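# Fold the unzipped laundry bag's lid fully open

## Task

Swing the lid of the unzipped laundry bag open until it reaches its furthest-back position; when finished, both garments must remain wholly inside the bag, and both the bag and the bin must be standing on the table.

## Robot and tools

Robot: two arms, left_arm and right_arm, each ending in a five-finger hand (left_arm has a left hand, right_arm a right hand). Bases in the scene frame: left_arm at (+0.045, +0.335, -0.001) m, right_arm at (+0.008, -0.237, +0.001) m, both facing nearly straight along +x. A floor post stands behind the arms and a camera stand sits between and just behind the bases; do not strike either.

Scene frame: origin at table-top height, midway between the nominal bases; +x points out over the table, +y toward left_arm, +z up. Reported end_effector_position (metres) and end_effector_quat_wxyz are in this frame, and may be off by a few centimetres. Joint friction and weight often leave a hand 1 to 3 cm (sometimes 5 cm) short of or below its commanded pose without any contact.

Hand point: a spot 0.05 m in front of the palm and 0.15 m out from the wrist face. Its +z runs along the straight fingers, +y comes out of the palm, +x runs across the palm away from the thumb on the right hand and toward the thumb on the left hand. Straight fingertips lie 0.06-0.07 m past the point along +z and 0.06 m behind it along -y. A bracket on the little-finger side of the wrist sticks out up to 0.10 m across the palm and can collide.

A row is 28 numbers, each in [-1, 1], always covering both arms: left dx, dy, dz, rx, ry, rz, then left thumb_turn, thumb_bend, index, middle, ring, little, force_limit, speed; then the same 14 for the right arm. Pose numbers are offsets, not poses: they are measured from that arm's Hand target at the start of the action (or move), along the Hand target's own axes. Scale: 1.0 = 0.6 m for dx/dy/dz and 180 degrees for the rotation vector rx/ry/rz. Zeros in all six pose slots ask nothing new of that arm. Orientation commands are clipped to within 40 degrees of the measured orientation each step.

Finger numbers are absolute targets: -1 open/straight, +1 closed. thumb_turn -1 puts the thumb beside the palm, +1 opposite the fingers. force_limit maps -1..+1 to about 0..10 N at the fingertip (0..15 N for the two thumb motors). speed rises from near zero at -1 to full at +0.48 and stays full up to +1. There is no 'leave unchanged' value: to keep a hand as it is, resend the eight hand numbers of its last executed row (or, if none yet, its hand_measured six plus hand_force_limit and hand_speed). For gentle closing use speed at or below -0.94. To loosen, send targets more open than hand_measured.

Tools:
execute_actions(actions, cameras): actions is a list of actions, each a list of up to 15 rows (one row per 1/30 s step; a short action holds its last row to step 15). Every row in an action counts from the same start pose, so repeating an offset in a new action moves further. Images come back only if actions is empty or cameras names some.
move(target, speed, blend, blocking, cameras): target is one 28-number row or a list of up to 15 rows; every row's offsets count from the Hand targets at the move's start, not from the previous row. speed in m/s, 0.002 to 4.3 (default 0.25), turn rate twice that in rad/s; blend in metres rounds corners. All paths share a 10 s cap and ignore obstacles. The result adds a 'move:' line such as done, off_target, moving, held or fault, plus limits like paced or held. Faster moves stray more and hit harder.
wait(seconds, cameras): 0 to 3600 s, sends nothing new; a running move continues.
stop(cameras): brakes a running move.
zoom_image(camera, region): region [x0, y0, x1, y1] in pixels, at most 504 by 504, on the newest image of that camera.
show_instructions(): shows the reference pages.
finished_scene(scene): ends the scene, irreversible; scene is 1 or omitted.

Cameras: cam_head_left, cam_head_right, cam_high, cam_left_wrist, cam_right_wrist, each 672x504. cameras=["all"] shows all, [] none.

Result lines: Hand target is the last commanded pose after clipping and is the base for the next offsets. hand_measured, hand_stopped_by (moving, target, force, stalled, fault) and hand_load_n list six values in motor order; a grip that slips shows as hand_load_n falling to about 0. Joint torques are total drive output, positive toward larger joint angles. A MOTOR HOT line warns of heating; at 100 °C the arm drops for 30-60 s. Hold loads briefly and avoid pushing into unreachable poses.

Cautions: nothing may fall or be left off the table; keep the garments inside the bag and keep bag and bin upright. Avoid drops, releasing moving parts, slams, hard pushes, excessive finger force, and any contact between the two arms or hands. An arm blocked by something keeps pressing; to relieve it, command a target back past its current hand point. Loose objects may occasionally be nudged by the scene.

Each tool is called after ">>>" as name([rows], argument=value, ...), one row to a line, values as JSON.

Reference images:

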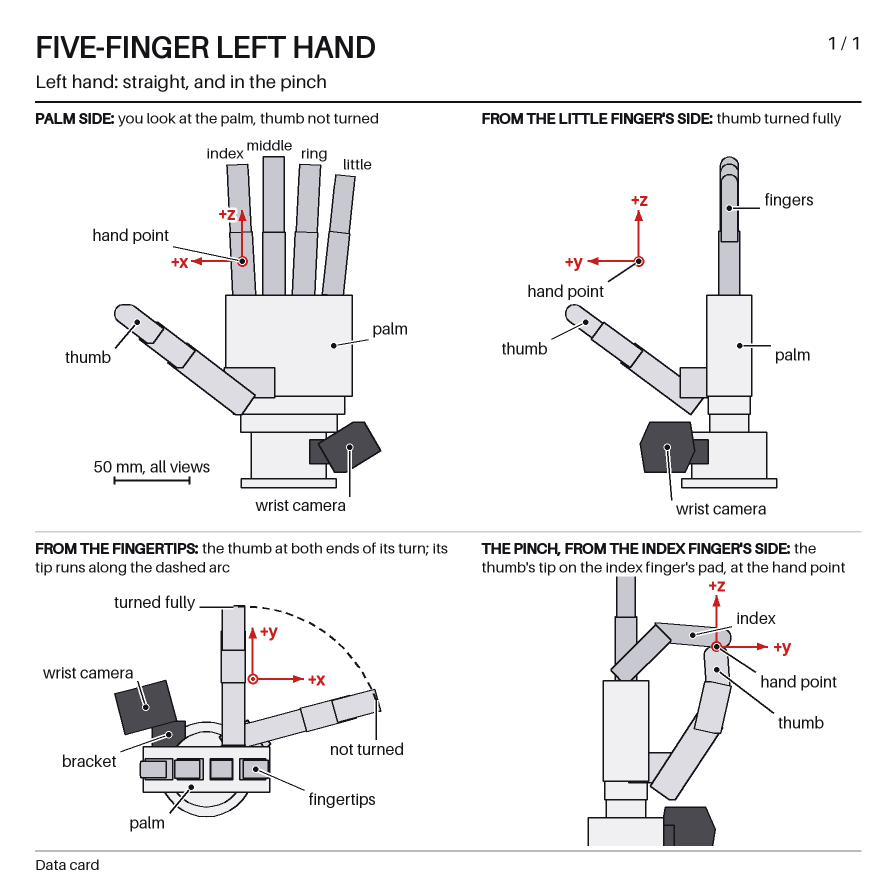

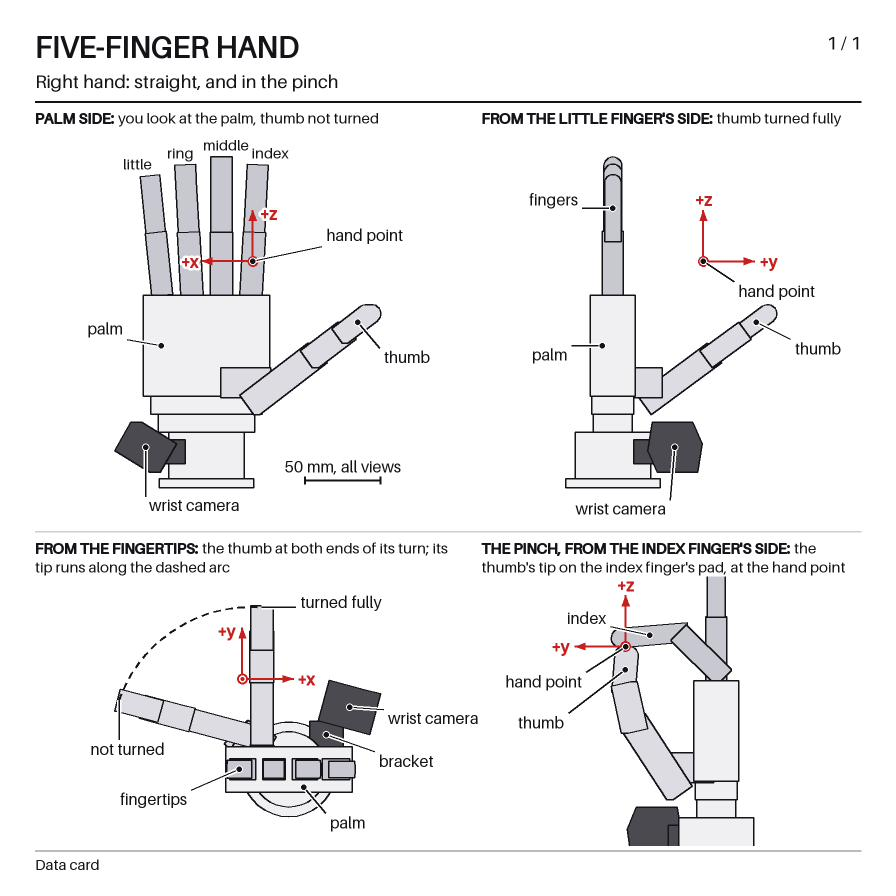

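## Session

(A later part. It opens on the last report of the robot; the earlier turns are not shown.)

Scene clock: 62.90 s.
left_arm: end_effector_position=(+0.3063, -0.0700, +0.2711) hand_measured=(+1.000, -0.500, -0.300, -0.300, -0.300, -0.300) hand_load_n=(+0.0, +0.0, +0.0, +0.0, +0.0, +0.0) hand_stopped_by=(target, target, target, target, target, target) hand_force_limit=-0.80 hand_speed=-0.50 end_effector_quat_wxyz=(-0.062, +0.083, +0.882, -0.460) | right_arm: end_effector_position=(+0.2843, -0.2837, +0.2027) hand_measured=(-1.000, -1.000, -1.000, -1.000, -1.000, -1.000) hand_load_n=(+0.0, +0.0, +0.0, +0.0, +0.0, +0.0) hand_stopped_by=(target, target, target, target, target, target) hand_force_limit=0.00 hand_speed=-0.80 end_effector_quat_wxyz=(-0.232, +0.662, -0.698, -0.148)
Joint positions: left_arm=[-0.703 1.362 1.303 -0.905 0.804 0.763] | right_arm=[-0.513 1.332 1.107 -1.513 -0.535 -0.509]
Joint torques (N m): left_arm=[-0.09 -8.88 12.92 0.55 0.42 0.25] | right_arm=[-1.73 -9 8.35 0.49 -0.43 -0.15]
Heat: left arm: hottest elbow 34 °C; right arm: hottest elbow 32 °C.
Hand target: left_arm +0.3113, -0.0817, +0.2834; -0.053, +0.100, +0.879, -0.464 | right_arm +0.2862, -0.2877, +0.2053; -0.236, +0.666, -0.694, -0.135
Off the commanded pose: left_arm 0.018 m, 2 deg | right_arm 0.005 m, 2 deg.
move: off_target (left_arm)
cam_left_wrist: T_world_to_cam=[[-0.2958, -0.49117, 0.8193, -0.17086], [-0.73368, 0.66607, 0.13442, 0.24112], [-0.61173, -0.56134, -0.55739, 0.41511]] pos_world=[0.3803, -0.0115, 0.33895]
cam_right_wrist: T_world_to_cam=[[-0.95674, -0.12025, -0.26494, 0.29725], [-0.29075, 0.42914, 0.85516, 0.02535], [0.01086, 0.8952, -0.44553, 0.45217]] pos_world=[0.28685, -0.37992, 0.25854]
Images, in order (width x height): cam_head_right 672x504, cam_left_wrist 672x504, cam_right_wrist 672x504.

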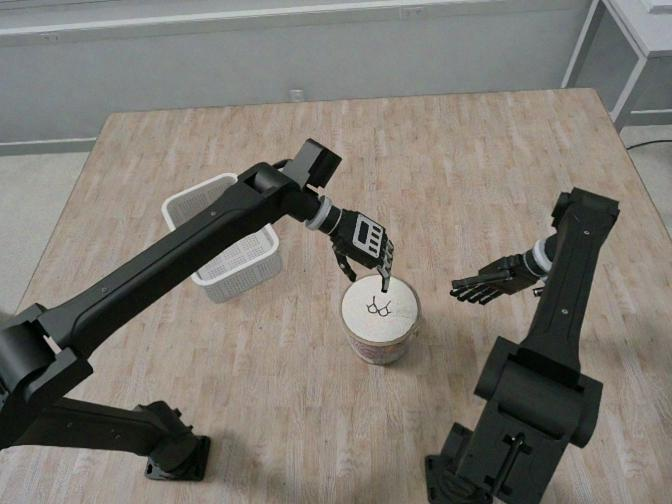

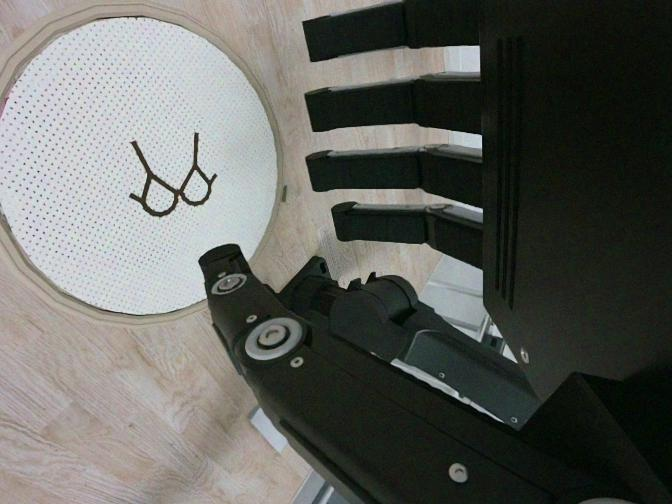

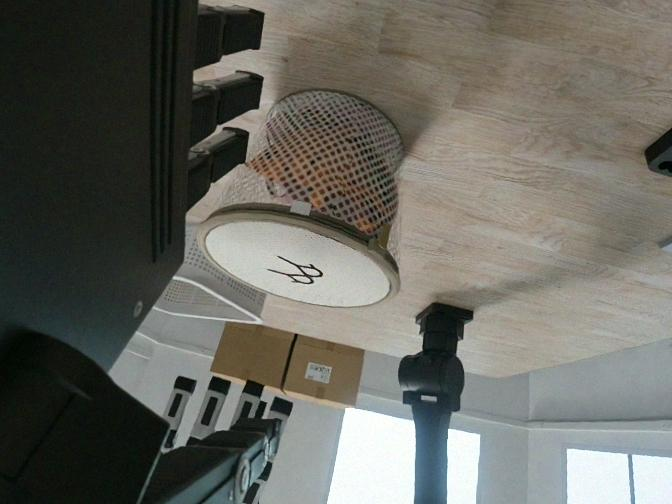

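>>> move([
  [-0.0015,0.183,-0.1688,0.191,0,0,1,-0.5,-0.3,-0.3,-0.3,-0.3,-0.8,-0.5,0.06,-0.012,-0.08,0,0,0,-1,-1,-1,-1,-1,-1,0,-0.8],
  [0.0008,0.2465,-0.0167,0.191,0,0,1,-0.5,-0.3,-0.3,-0.3,-0.3,-0.8,-0.5,0.123,-0.0238,-0.1575,0,0,0,-1,-1,-1,-1,-1,-1,0,-0.8],
], speed=0.12, blend=[0.02,0], cameras=["all"])

>>> zoom_image(camera="cam_head_right", region=[310, 250, 450, 380])

>>> zoom_image(camera="cam_left_wrist", region=[180, 130, 350, 300])

Scene clock: 73.00 s.
left_arm: end_effector_position=(+0.3338, +0.0078, +0.1742) hand_measured=(+1.000, -0.500, -0.300, -0.300, -0.300, -0.300) hand_load_n=(+0.0, +0.0, +0.0, +0.0, +0.0, +0.0) hand_stopped_by=(target, target, target, target, target, target) hand_force_limit=-0.80 hand_speed=-0.50 end_effector_quat_wxyz=(-0.071, +0.091, +0.704, -0.701) | right_arm: end_effector_position=(+0.2818, -0.3911, +0.2432) hand_measured=(-1.000, -1.000, -1.000, -1.000, -1.000, -1.000) hand_load_n=(+0.0, +0.0, +0.0, +0.0, +0.0, +0.0) hand_stopped_by=(target, target, target, target, target, target) hand_force_limit=0.00 hand_speed=-0.80 end_effector_quat_wxyz=(-0.236, +0.659, -0.707, -0.105)
Joint positions: left_arm=[-0.353 1.461 0.666 0.745 1.421 0.076] | right_arm=[-0.749 1.437 1.34 -1.67 -0.488 -0.732]
Joint torques (N m): left_arm=[0.73 -7.77 6 1.66 -0.02 -0.15] | right_arm=[-1.49 -8.76 11.18 -0.29 -0.3 -0.17]
Heat: left arm: hottest elbow 35 °C; right arm: hottest elbow 33 °C.
Hand target: left_arm +0.3315, +0.0079, +0.1670; -0.080, +0.080, +0.703, -0.703 | right_arm +0.2862, -0.3998, +0.2502; -0.236, +0.666, -0.694, -0.135
Off the commanded pose: left_arm 0.008 m, 2 deg | right_arm 0.012 m, 4 deg.
joint sent to its limit (right arm) — joint 4 (wrist pitch), lower limit. The joint targets are off in orientation, not in position.
move: off_target (right_arm)
cam_left_wrist: T_world_to_cam=[[-0.23497, 0.06689, 0.9697, -0.09605], [-0.72145, 0.65655, -0.2201, 0.28017], [-0.65138, -0.75131, -0.10601, 0.35772]] pos_world=[0.41258, 0.09124, 0.19273]
cam_right_wrist: T_world_to_cam=[[-0.94405, -0.10116, -0.3139, 0.30836], [-0.32208, 0.48752, 0.81154, 0.0784], [0.07094, 0.86723, -0.49282, 0.55005]] pos_world=[0.27734, -0.48405, 0.30424]

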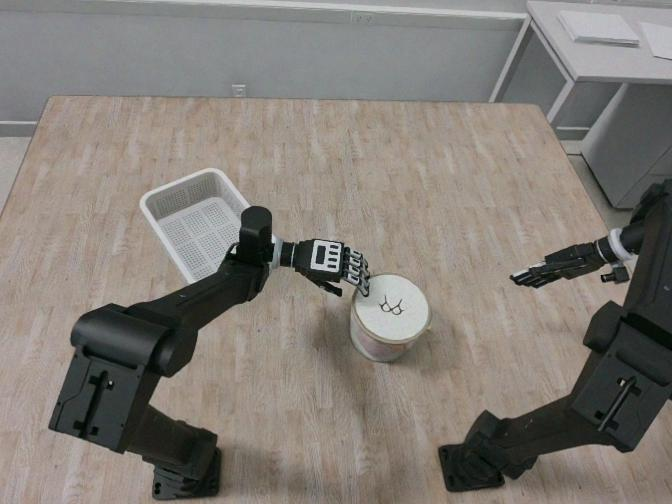

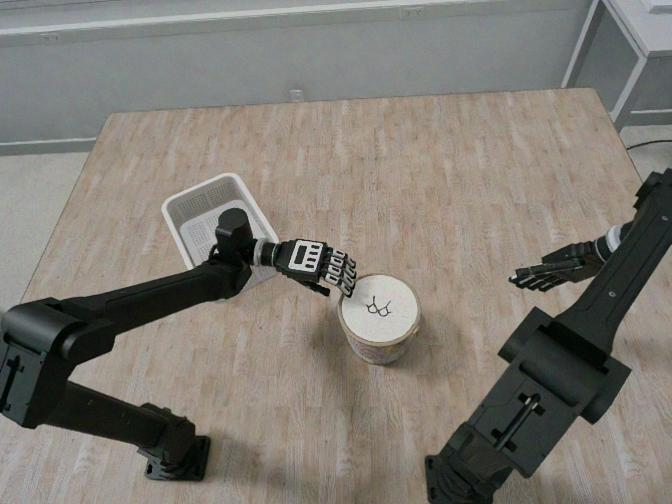

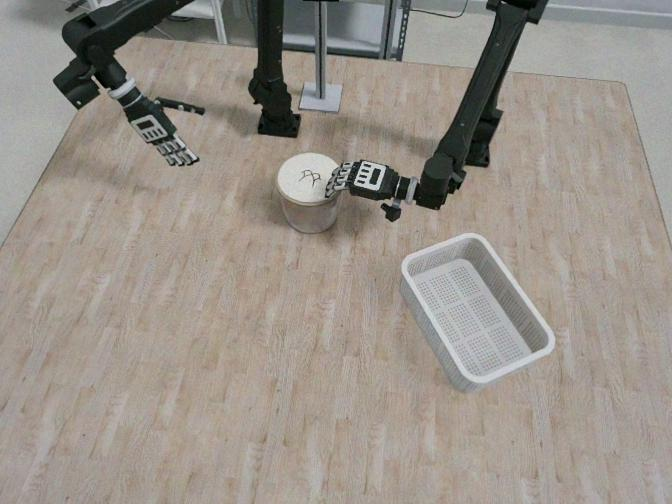

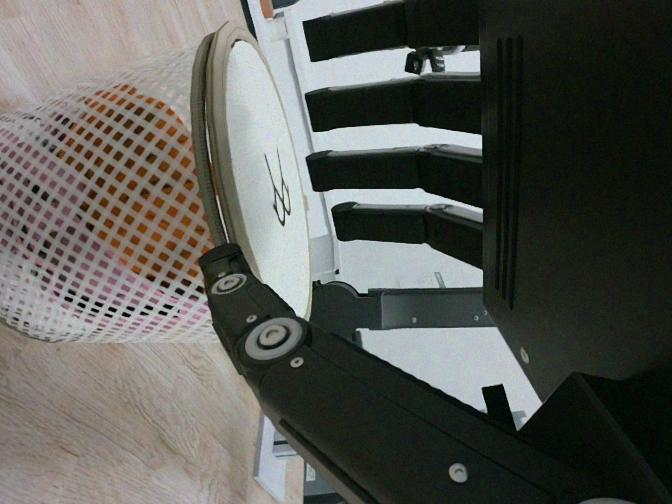

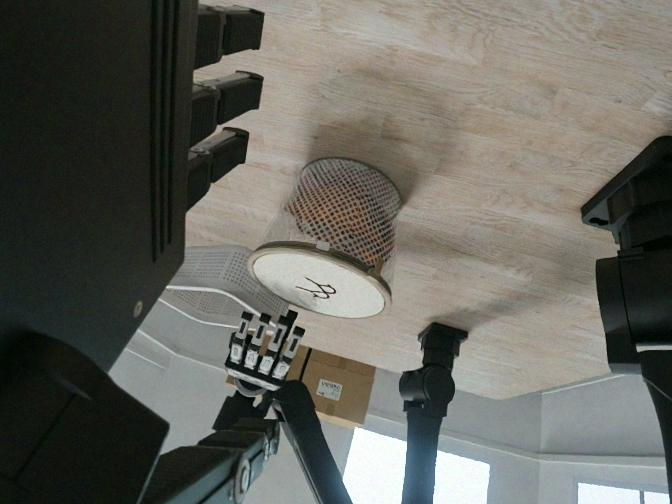

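Scaled by 3.600 from the camera's image (finer frame: 960x720).

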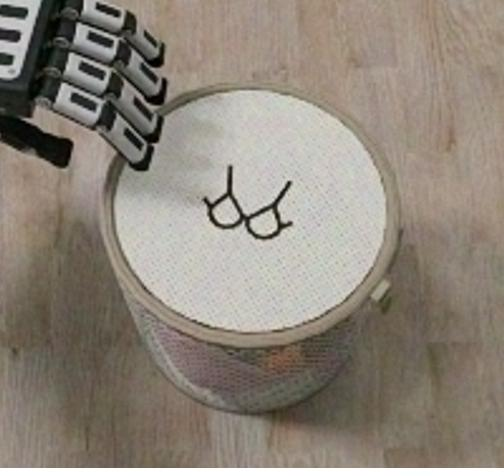

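Scaled by 2.965 from the camera's image (finer frame: 960x720).

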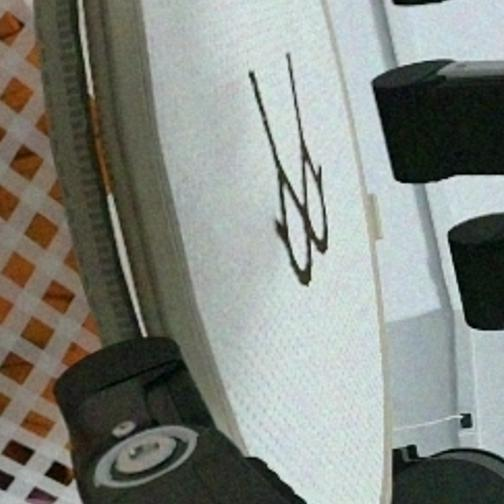

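>>> move([
  [0.0235,0.021,0.0283,0,0,0,1,-0.5,-0.3,-0.3,-0.3,-0.3,-0.8,-0.5,0,0,0,0,0,0,-1,-1,-1,-1,-1,-1,0,-0.8],
], speed=0.05, cameras=["cam_left_wrist"])

>>> zoom_image(camera="cam_left_wrist", region=[180, 130, 350, 300])

Scene clock: 74.70 s.
left_arm: end_effector_position=(+0.3197, -0.0029, +0.1612) hand_measured=(+1.000, -0.500, -0.300, -0.300, -0.300, -0.300) hand_load_n=(+0.0, +0.0, +0.0, +0.0, +0.0, +0.0) hand_stopped_by=(target, target, target, target, target, target) hand_force_limit=-0.80 hand_speed=-0.50 end_effector_quat_wxyz=(-0.068, +0.086, +0.702, -0.704) | right_arm: end_effector_position=(+0.2818, -0.3911, +0.2432) hand_measured=(-1.000, -1.000, -1.000, -1.000, -1.000, -1.000) hand_load_n=(+0.0, -0.5, +0.0, +0.0, +0.0, +0.0) hand_stopped_by=(target, target, target, target, target, target) hand_force_limit=0.00 hand_speed=-0.80 end_effector_quat_wxyz=(-0.236, +0.659, -0.707, -0.105)
Joint positions: left_arm=[-0.391 1.482 0.619 0.863 1.371 0.026] | right_arm=[-0.749 1.437 1.34 -1.67 -0.488 -0.732]
Joint torques (N m): left_arm=[-0.32 -7.88 5.64 1.68 -0.06 -0.16] | right_arm=[-1.38 -8.53 11.15 -0.35 -0.31 -0.17]
Heat: left arm: hottest elbow 35 °C; right arm: hottest elbow 33 °C.
Hand target: left_arm +0.3139, -0.0056, +0.1545; -0.080, +0.080, +0.703, -0.703 | right_arm +0.2862, -0.3998, +0.2502; -0.236, +0.666, -0.694, -0.135
Off the commanded pose: left_arm 0.009 m, 2 deg | right_arm 0.012 m, 4 deg.
joint sent to its limit (right arm) — joint 4 (wrist pitch), lower limit. The joint targets are off in orientation, not in position.
move: done
cam_left_wrist: T_world_to_cam=[[-0.23279, 0.0711, 0.96993, -0.08667], [-0.72923, 0.6471, -0.22245, 0.27709], [-0.64345, -0.75908, -0.09879, 0.33537]] pos_world=[0.39769, 0.08143, 0.17883]

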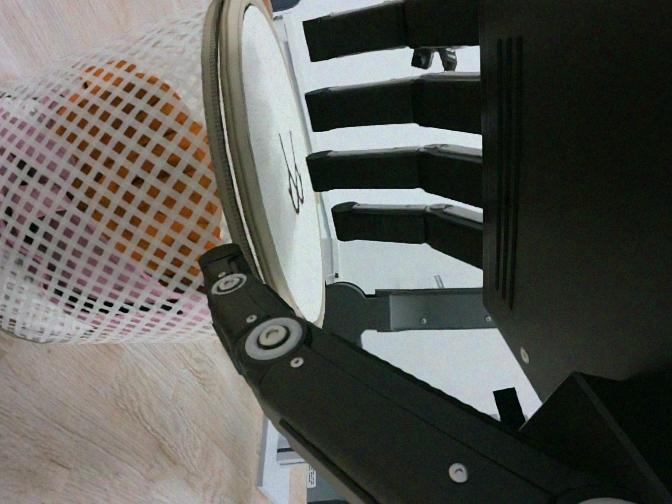

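Scaled by 2.965 from the camera's image (finer frame: 960x720).

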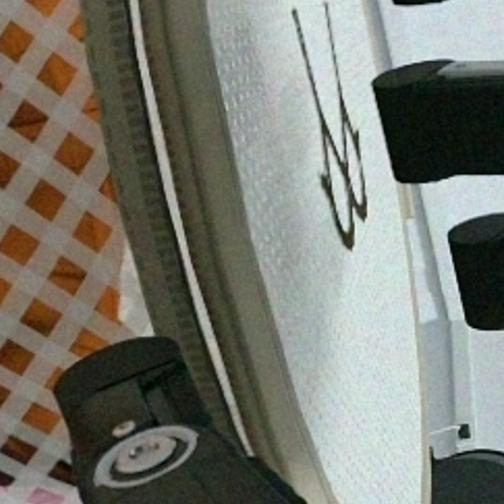

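>>> move([
  [0,-0.01,0.025,0,0,0,1,-0.5,-0.3,-0.3,-0.3,-0.3,-0.8,-0.5,0,0,0,0,0,0,-1,-1,-1,-1,-1,-1,0,-0.8],
], speed=0.04, cameras=["cam_left_wrist"])

>>> zoom_image(camera="cam_left_wrist", region=[180, 130, 350, 300])

Scene clock: 76.13 s.
left_arm: end_effector_position=(+0.3134, -0.0158, +0.1613) hand_measured=(+1.000, -0.500, -0.300, -0.300, -0.300, -0.300) hand_load_n=(+0.0, +0.0, +0.0, +0.0, +0.0, +0.0) hand_stopped_by=(target, target, target, target, target, target) hand_force_limit=-0.80 hand_speed=-0.50 end_effector_quat_wxyz=(-0.070, +0.084, +0.702, -0.704) | right_arm: end_effector_position=(+0.2818, -0.3911, +0.2432) hand_measured=(-1.000, -1.000, -1.000, -1.000, -1.000, -1.000) hand_load_n=(+0.0, +0.0, +0.0, +0.0, -0.5, +0.0) hand_stopped_by=(target, target, target, target, target, target) hand_force_limit=0.00 hand_speed=-0.80 end_effector_quat_wxyz=(-0.236, +0.659, -0.707, -0.105)
Joint positions: left_arm=[-0.429 1.482 0.619 0.863 1.333 0.02] | right_arm=[-0.749 1.437 1.34 -1.67 -0.488 -0.732]
Joint torques (N m): left_arm=[-0.03 -8.53 6.78 1.17 -0.07 -0.12] | right_arm=[-1.55 -8.82 11.11 -0.35 -0.32 -0.17]
Heat: left arm: hottest elbow 35 °C; right arm: hottest elbow 33 °C.
Hand target: left_arm +0.3106, -0.0202, +0.1605; -0.080, +0.080, +0.703, -0.703 | right_arm +0.2862, -0.3998, +0.2502; -0.236, +0.666, -0.694, -0.135
Off the commanded pose: left_arm 0.005 m, 1 deg | right_arm 0.012 m, 4 deg.
joint sent to its limit (right arm) — joint 4 (wrist pitch), lower limit. The joint targets are off in orientation, not in position.
move: done
cam_left_wrist: T_world_to_cam=[[-0.22785, 0.06983, 0.97119, -0.08907], [-0.73086, 0.64679, -0.21797, 0.28073], [-0.64337, -0.75947, -0.09633, 0.32113]] pos_world=[0.39149, 0.06853, 0.17863]

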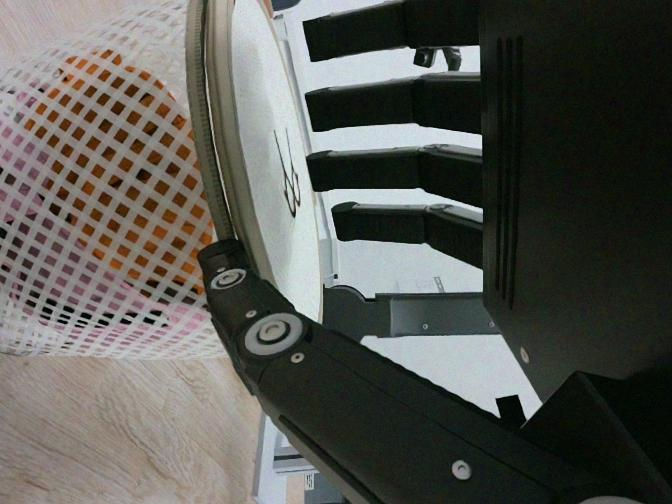

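Scaled by 2.965 from the camera's image (finer frame: 960x720).

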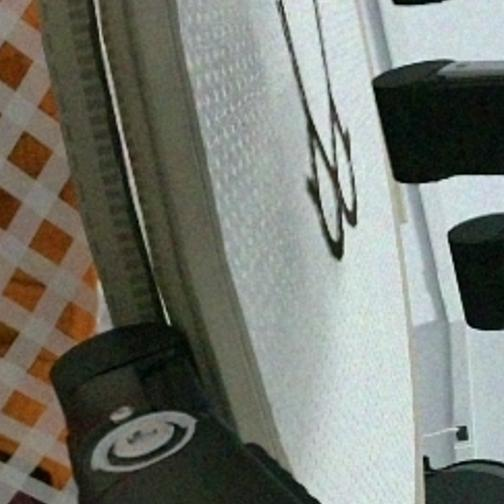

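>>> move([
  [0,-0.0167,0,0,0,0,1,-0.5,-0.3,-0.3,-0.3,-0.3,-0.8,-0.5,0,0,0,0,0,0,-1,-1,-1,-1,-1,-1,0,-0.8],
], speed=0.04, cameras=["cam_left_wrist"])

>>> zoom_image(camera="cam_left_wrist", region=[180, 130, 350, 300])

Scene clock: 77.50 s.
left_arm: end_effector_position=(+0.3118, -0.0151, +0.1621) hand_measured=(+1.000, -0.500, -0.300, -0.300, -0.300, -0.300) hand_load_n=(+0.0, +0.5, +0.0, +0.0, -0.5, +0.0) hand_stopped_by=(target, target, target, target, target, target) hand_force_limit=-0.80 hand_speed=-0.50 end_effector_quat_wxyz=(-0.076, +0.078, +0.704, -0.702) | right_arm: end_effector_position=(+0.2818, -0.3911, +0.2432) hand_measured=(-1.000, -1.000, -1.000, -1.000, -1.000, -1.000) hand_load_n=(+0.0, +0.0, +0.0, +0.0, +0.0, +0.0) hand_stopped_by=(target, target, target, target, target, target) hand_force_limit=0.00 hand_speed=-0.80 end_effector_quat_wxyz=(-0.236, +0.659, -0.707, -0.105)
Joint positions: left_arm=[-0.429 1.476 0.619 0.843 1.333 0.015] | right_arm=[-0.749 1.437 1.34 -1.67 -0.488 -0.732]
Joint torques (N m): left_arm=[0.03 -9.88 7.51 0.81 -0.06 -0.12] | right_arm=[-1.49 -8.7 11.19 -0.36 -0.31 -0.17]
Heat: left arm: hottest elbow 35 °C; right arm: hottest elbow 33 °C.
Hand target: left_arm +0.3106, -0.0202, +0.1703; -0.080, +0.080, +0.703, -0.703 | right_arm +0.2862, -0.3998, +0.2502; -0.236, +0.666, -0.694, -0.135
Off the commanded pose: left_arm 0.010 m, 1 deg | right_arm 0.012 m, 4 deg.
joint sent to its limit (right arm) — joint 4 (wrist pitch), lower limit. The joint targets are off in orientation, not in position.
move: done
cam_left_wrist: T_world_to_cam=[[-0.21073, 0.06277, 0.97553, -0.0964], [-0.73457, 0.64826, -0.2004, 0.27753], [-0.64498, -0.75882, -0.0905, 0.32022]] pos_world=[0.39009, 0.06913, 0.17863]

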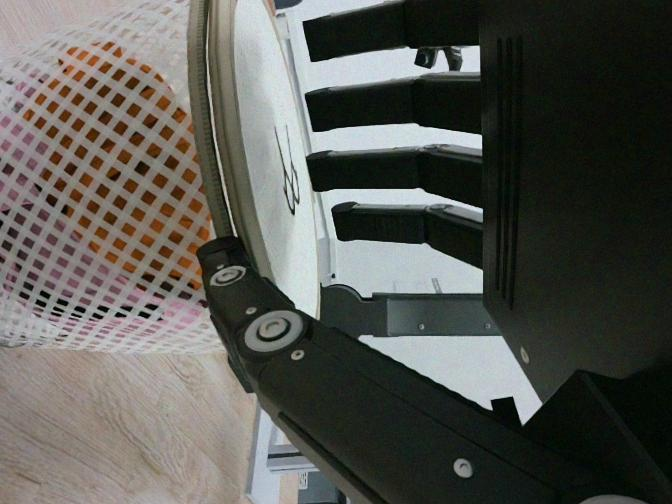

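Scaled by 2.965 from the camera's image (finer frame: 960x720).

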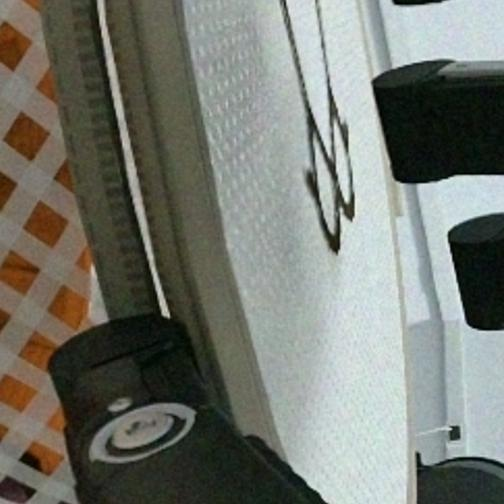

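>>> move([
  [0,-0.0167,-0.003,0,0,0,1,-0.5,-0.3,-0.3,-0.3,-0.3,-0.8,-0.5,0,0,0,0,0,0,-1,-1,-1,-1,-1,-1,0,-0.8],
], speed=0.04, cameras=["cam_left_wrist","cam_head_right"])

>>> zoom_image(camera="cam_left_wrist", region=[180, 130, 350, 300])

>>> zoom_image(camera="cam_head_right", region=[310, 250, 450, 380])

Scene clock: 79.00 s.
left_arm: end_effector_position=(+0.3087, -0.0136, +0.1701) hand_measured=(+1.000, -0.500, -0.300, -0.300, -0.300, -0.300) hand_load_n=(+0.0, +0.0, +0.0, +0.0, +0.0, +0.0) hand_stopped_by=(target, target, target, target, target, target) hand_force_limit=-0.80 hand_speed=-0.50 end_effector_quat_wxyz=(-0.079, +0.075, +0.705, -0.701) | right_arm: end_effector_position=(+0.2818, -0.3911, +0.2432) hand_measured=(-1.000, -1.000, -1.000, -1.000, -1.000, -1.000) hand_load_n=(+0.0, +0.0, +0.0, +0.0, +0.0, +0.0) hand_stopped_by=(target, target, target, target, target, target) hand_force_limit=0.00 hand_speed=-0.80 end_effector_quat_wxyz=(-0.236, +0.659, -0.707, -0.105)
Joint positions: left_arm=[-0.429 1.446 0.619 0.808 1.333 0.012] | right_arm=[-0.749 1.437 1.34 -1.67 -0.488 -0.732]
Joint torques (N m): left_arm=[0.44 -9.58 8.4 0.85 0.13 -0.1] | right_arm=[-1.67 -9 11.11 -0.36 -0.31 -0.19]
Heat: left arm: hottest elbow 35 °C; right arm: hottest elbow 33 °C.
Hand target: left_arm +0.3110, -0.0184, +0.1804; -0.080, +0.080, +0.703, -0.703 | right_arm +0.2862, -0.3998, +0.2502; -0.236, +0.666, -0.694, -0.135
Off the commanded pose: left_arm 0.012 m, 1 deg | right_arm 0.012 m, 4 deg.
joint sent to its limit (right arm) — joint 4 (wrist pitch), lower limit. The joint targets are off in orientation, not in position.
move: off_target (left_arm)
cam_left_wrist: T_world_to_cam=[[-0.20349, 0.05987, 0.97725, -0.10756], [-0.73601, 0.64887, -0.19301, 0.27504], [-0.64566, -0.75854, -0.08797, 0.3199]] pos_world=[0.38709, 0.07063, 0.18634]
Images, in order (width x height): cam_head_right 672x504, cam_left_wrist 672x504.

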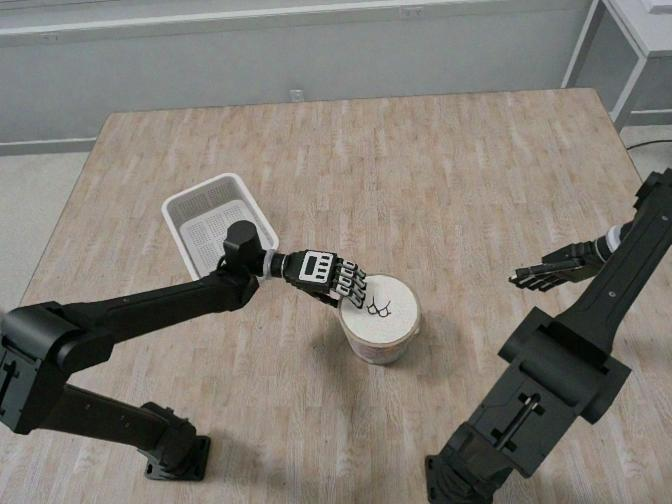

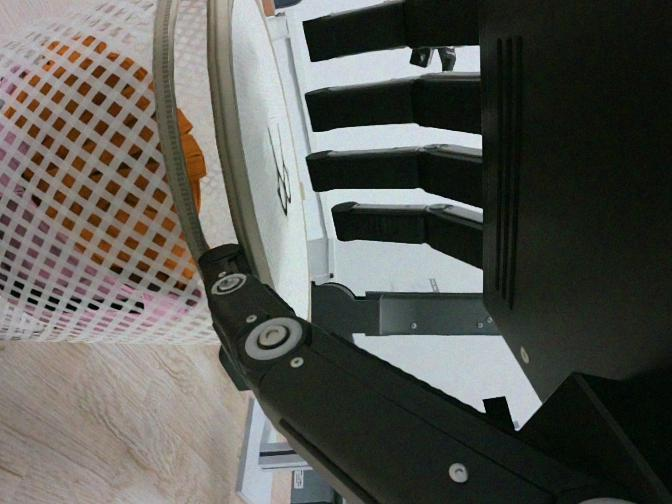

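Scaled by 2.965 from the camera's image (finer frame: 960x720).

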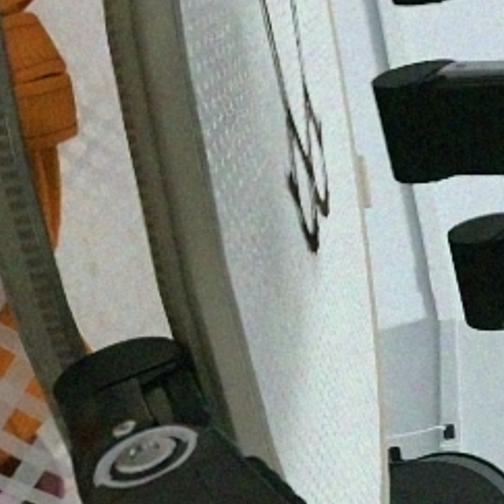

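Scaled by 3.600 from the camera's image (finer frame: 960x720).

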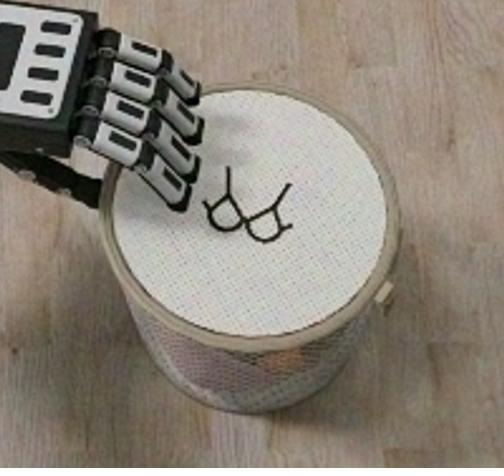

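>>> move([
  [0,0,0,0,0,0,1,-0.5,0.45,0.45,-0.3,-0.3,-0.8,-0.85,0,0,0,0,0,0,-1,-1,-1,-1,-1,-1,0,-0.8],
], cameras=["cam_left_wrist","cam_head_right"])

>>> zoom_image(camera="cam_left_wrist", region=[180, 130, 380, 300])

Scene clock: 81.70 s.
left_arm: end_effector_position=(+0.3087, -0.0136, +0.1701) hand_measured=(+1.000, -0.500, +0.450, +0.352, -0.300, -0.300) hand_load_n=(+0.5, +1.0, +0.0, +1.0, -0.5, +0.0) hand_stopped_by=(target, target, target, force, target, target) hand_force_limit=-0.80 hand_speed=-0.85 end_effector_quat_wxyz=(-0.079, +0.075, +0.705, -0.701) | right_arm: end_effector_position=(+0.2818, -0.3911, +0.2432) hand_measured=(-1.000, -1.000, -1.000, -1.000, -1.000, -1.000) hand_load_n=(+0.0, +0.0, +0.0, +0.0, +0.0, +0.0) hand_stopped_by=(target, target, target, target, target, target) hand_force_limit=0.00 hand_speed=-0.80 end_effector_quat_wxyz=(-0.236, +0.659, -0.707, -0.105)
Joint positions: left_arm=[-0.429 1.446 0.619 0.808 1.333 0.012] | right_arm=[-0.749 1.437 1.34 -1.67 -0.488 -0.732]
Joint torques (N m): left_arm=[0.44 -9.29 8.4 0.84 0.14 -0.09] | right_arm=[-1.44 -9 11.14 -0.35 -0.31 -0.17]
Heat: left arm: hottest elbow 35 °C; right arm: hottest elbow 33 °C.
Hand target: left_arm +0.3110, -0.0184, +0.1805; -0.080, +0.080, +0.703, -0.703 | right_arm +0.2862, -0.3998, +0.2502; -0.236, +0.666, -0.694, -0.135
Off the commanded pose: left_arm 0.012 m, 1 deg | right_arm 0.012 m, 4 deg.
joint sent to its limit (right arm) — joint 4 (wrist pitch), lower limit. The joint targets are off in orientation, not in position.
move: done
cam_left_wrist: T_world_to_cam=[[-0.20349, 0.05987, 0.97725, -0.10756], [-0.73601, 0.64887, -0.19301, 0.27504], [-0.64566, -0.75854, -0.08797, 0.3199]] pos_world=[0.38709, 0.07063, 0.18634]
Images, in order (width x height): cam_head_right 672x504, cam_left_wrist 672x504.

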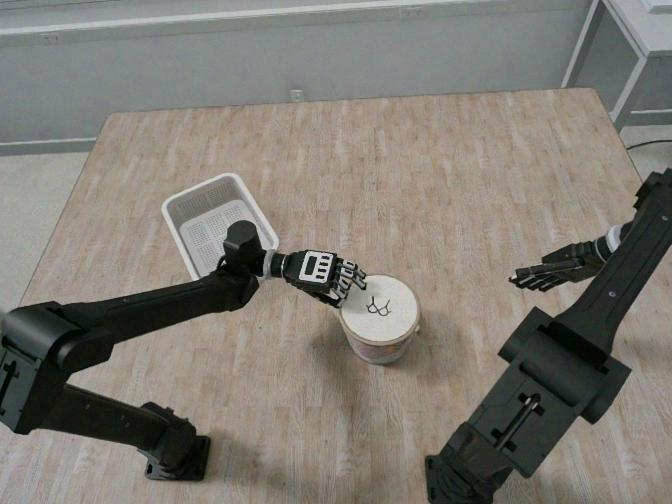

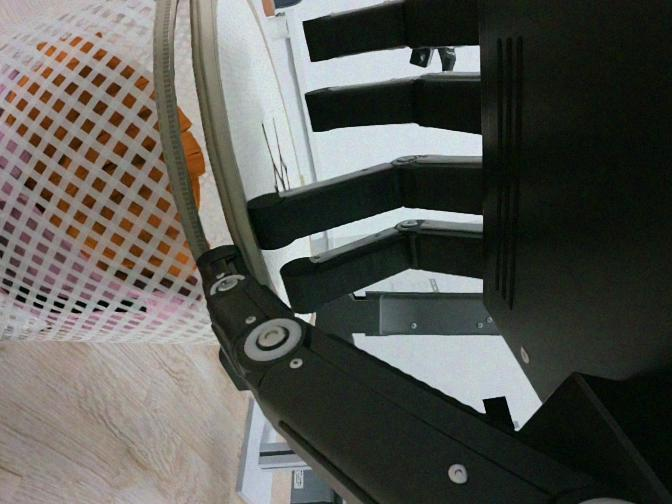

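Scaled by 2.520 from the camera's image (finer frame: 960x720).

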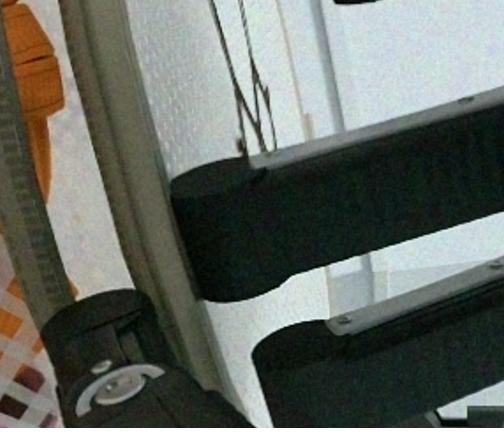

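>>> move([
  [0,0,0,0,0,0,1,-0.5,0.7,0.7,-0.3,-0.3,-0.55,-0.85,0,0,0,0,0,0,-1,-1,-1,-1,-1,-1,0,-0.8],
], cameras=["cam_left_wrist","cam_head_right"])

>>> zoom_image(camera="cam_left_wrist", region=[180, 130, 380, 300])

Scene clock: 84.67 s.
left_arm: end_effector_position=(+0.3087, -0.0136, +0.1701) hand_measured=(+1.000, -0.500, +0.700, +0.682, -0.300, -0.300) hand_load_n=(+0.0, +1.5, +0.0, +2.5, +0.0, +0.0) hand_stopped_by=(target, target, target, force, target, target) hand_force_limit=-0.55 hand_speed=-0.85 end_effector_quat_wxyz=(-0.079, +0.075, +0.705, -0.701) | right_arm: end_effector_position=(+0.2818, -0.3911, +0.2432) hand_measured=(-1.000, -1.000, -1.000, -1.000, -1.000, -1.000) hand_load_n=(+0.0, -0.5, +0.0, +0.0, +0.0, +0.0) hand_stopped_by=(target, target, target, target, target, target) hand_force_limit=0.00 hand_speed=-0.80 end_effector_quat_wxyz=(-0.236, +0.659, -0.707, -0.105)
Joint positions: left_arm=[-0.429 1.446 0.619 0.808 1.333 0.012] | right_arm=[-0.749 1.437 1.34 -1.67 -0.488 -0.732]
Joint torques (N m): left_arm=[0.38 -9.47 8.39 0.81 0.13 -0.11] | right_arm=[-1.49 -8.7 11.15 -0.28 -0.32 -0.17]
Heat: left arm: hottest elbow 34 °C; right arm: hottest elbow 34 °C.
Hand target: left_arm +0.3110, -0.0184, +0.1805; -0.080, +0.080, +0.703, -0.703 | right_arm +0.2862, -0.3998, +0.2502; -0.236, +0.666, -0.694, -0.135
Off the commanded pose: left_arm 0.012 m, 1 deg | right_arm 0.012 m, 4 deg.
joint sent to its limit (right arm) — joint 4 (wrist pitch), lower limit. The joint targets are off in orientation, not in position.
move: done
cam_left_wrist: T_world_to_cam=[[-0.20349, 0.05987, 0.97725, -0.10756], [-0.73601, 0.64887, -0.19301, 0.27504], [-0.64566, -0.75854, -0.08797, 0.3199]] pos_world=[0.38709, 0.07063, 0.18634]
Images, in order (width x height): cam_head_right 672x504, cam_left_wrist 672x504.

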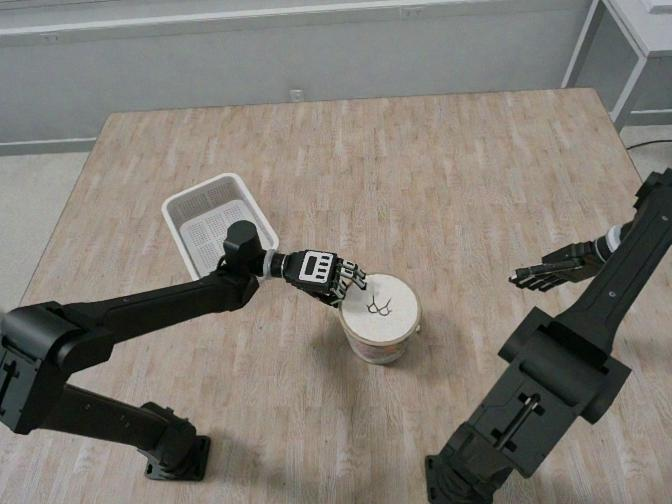

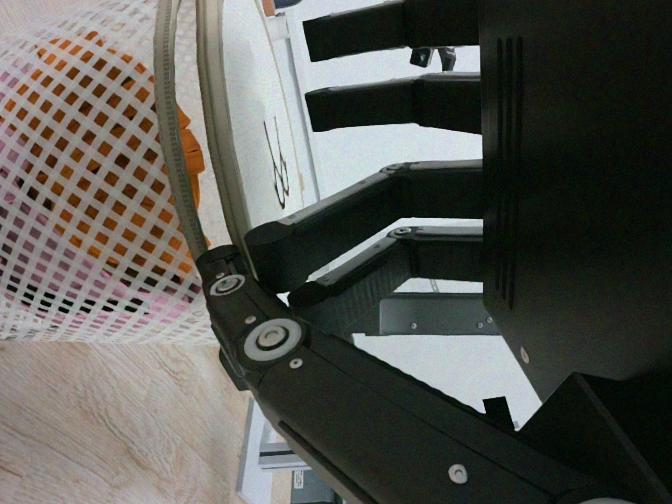

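Scaled by 2.520 from the camera's image (finer frame: 960x720).

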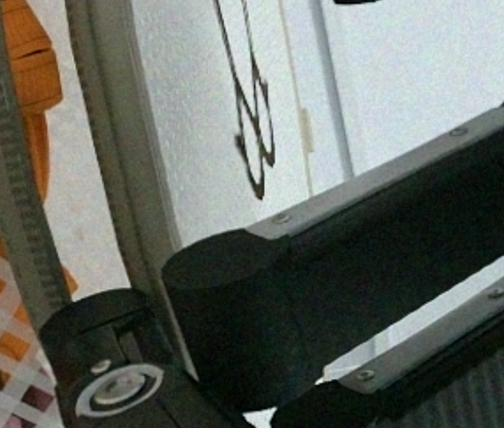

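>>> move([
  [0,0,0,0,0,0,1,-0.5,0.25,0.25,-0.3,-0.3,-0.55,-0.7,0,0,0,0,0,0,-1,-1,-1,-1,-1,-1,0,-0.8],
], cameras=["cam_left_wrist"])

>>> zoom_image(camera="cam_left_wrist", region=[180, 130, 380, 300])

Scene clock: 86.07 s.
left_arm: end_effector_position=(+0.3087, -0.0136, +0.1701) hand_measured=(+1.000, -0.500, +0.250, +0.250, -0.300, -0.300) hand_load_n=(+0.0, +0.0, +0.0, +0.0, +0.0, +0.0) hand_stopped_by=(target, target, target, target, target, target) hand_force_limit=-0.55 hand_speed=-0.70 end_effector_quat_wxyz=(-0.079, +0.075, +0.705, -0.701) | right_arm: end_effector_position=(+0.2818, -0.3911, +0.2432) hand_measured=(-1.000, -1.000, -1.000, -1.000, -1.000, -1.000) hand_load_n=(+0.0, +0.0, +0.0, +0.0, +0.0, +0.0) hand_stopped_by=(target, target, target, target, target, target) hand_force_limit=0.00 hand_speed=-0.80 end_effector_quat_wxyz=(-0.236, +0.659, -0.707, -0.105)
Joint positions: left_arm=[-0.429 1.446 0.619 0.808 1.333 0.012] | right_arm=[-0.749 1.437 1.34 -1.67 -0.488 -0.732]
Joint torques (N m): left_arm=[0.21 -9.35 8.38 0.79 0.15 -0.11] | right_arm=[-1.38 -8.82 11.08 -0.32 -0.32 -0.19]
Heat: left arm: hottest elbow 34 °C; right arm: hottest elbow 34 °C.
Hand target: left_arm +0.3110, -0.0184, +0.1805; -0.080, +0.080, +0.703, -0.703 | right_arm +0.2862, -0.3998, +0.2502; -0.236, +0.666, -0.694, -0.135
Off the commanded pose: left_arm 0.012 m, 1 deg | right_arm 0.012 m, 4 deg.
joint sent to its limit (right arm) — joint 4 (wrist pitch), lower limit. The joint targets are off in orientation, not in position.
move: done
cam_left_wrist: T_world_to_cam=[[-0.20349, 0.05987, 0.97725, -0.10756], [-0.73601, 0.64887, -0.19301, 0.27504], [-0.64566, -0.75854, -0.08797, 0.3199]] pos_world=[0.38709, 0.07063, 0.18634]

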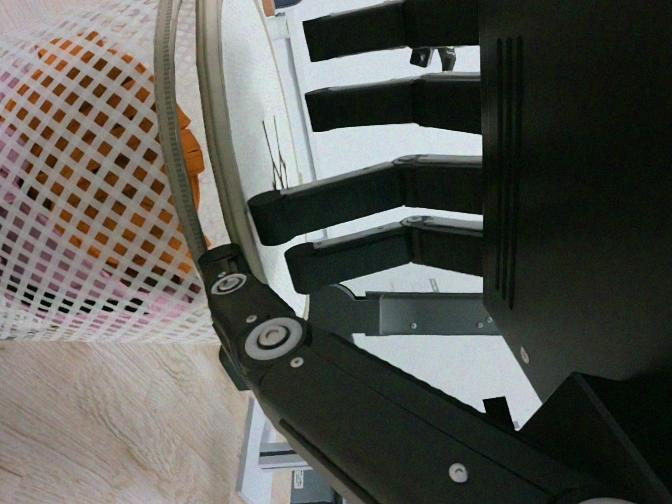

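Scaled by 2.520 from the camera's image (finer frame: 960x720).

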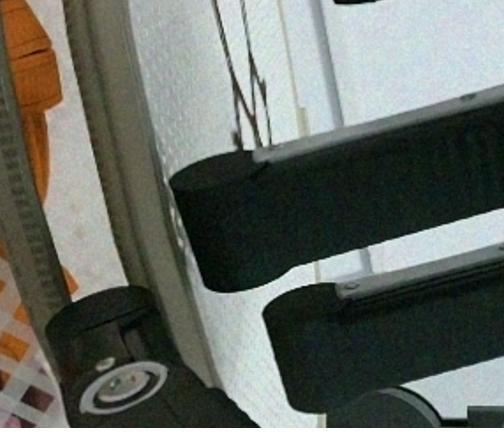

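>>> move([
  [0,0,0,0,0,0,1,-0.38,0.25,0.25,-0.3,-0.3,-0.75,-0.85,0,0,0,0,0,0,-1,-1,-1,-1,-1,-1,0,-0.8],
], cameras=["cam_left_wrist"])

>>> zoom_image(camera="cam_left_wrist", region=[180, 130, 380, 300])

Scene clock: 87.33 s.
left_arm: end_effector_position=(+0.3087, -0.0136, +0.1701) hand_measured=(+1.000, -0.380, +0.250, +0.250, -0.300, -0.300) hand_load_n=(+0.0, +0.0, +0.0, +0.0, +0.0, +0.0) hand_stopped_by=(target, target, target, target, target, target) hand_force_limit=-0.75 hand_speed=-0.85 end_effector_quat_wxyz=(-0.079, +0.075, +0.705, -0.701) | right_arm: end_effector_position=(+0.2818, -0.3911, +0.2432) hand_measured=(-1.000, -1.000, -1.000, -1.000, -1.000, -1.000) hand_load_n=(+0.0, +0.0, +0.0, +0.0, +0.0, +0.0) hand_stopped_by=(target, target, target, target, target, target) hand_force_limit=0.00 hand_speed=-0.80 end_effector_quat_wxyz=(-0.236, +0.659, -0.707, -0.105)
Joint positions: left_arm=[-0.429 1.446 0.619 0.808 1.333 0.012] | right_arm=[-0.749 1.437 1.34 -1.67 -0.488 -0.732]
Joint torques (N m): left_arm=[0.56 -9.52 8.38 0.83 0.16 -0.08] | right_arm=[-1.49 -8.94 11.12 -0.35 -0.31 -0.17]
Heat: left arm: hottest elbow 34 °C; right arm: hottest elbow 34 °C.
Hand target: left_arm +0.3110, -0.0184, +0.1805; -0.080, +0.080, +0.703, -0.703 | right_arm +0.2862, -0.3998, +0.2502; -0.236, +0.666, -0.694, -0.135
Off the commanded pose: left_arm 0.012 m, 1 deg | right_arm 0.012 m, 4 deg.
joint sent to its limit (right arm) — joint 4 (wrist pitch), lower limit. The joint targets are off in orientation, not in position.
move: done
cam_left_wrist: T_world_to_cam=[[-0.20349, 0.05987, 0.97725, -0.10756], [-0.73601, 0.64887, -0.19301, 0.27504], [-0.64566, -0.75854, -0.08797, 0.3199]] pos_world=[0.38709, 0.07063, 0.18634]

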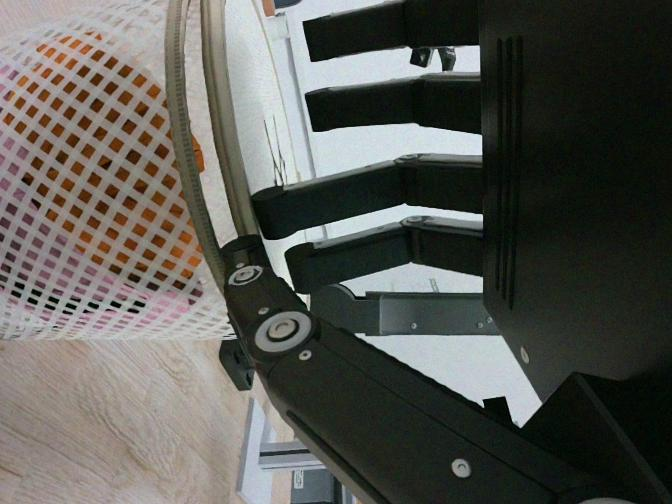

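Scaled by 2.520 from the camera's image (finer frame: 960x720).

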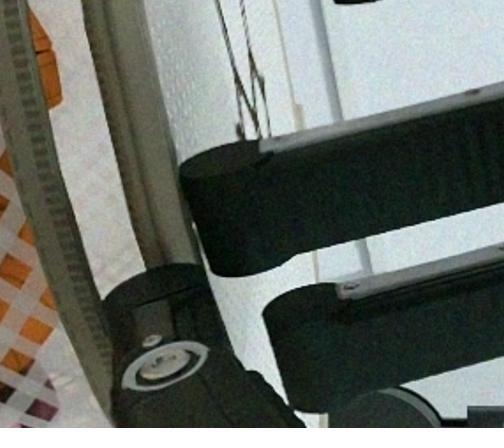

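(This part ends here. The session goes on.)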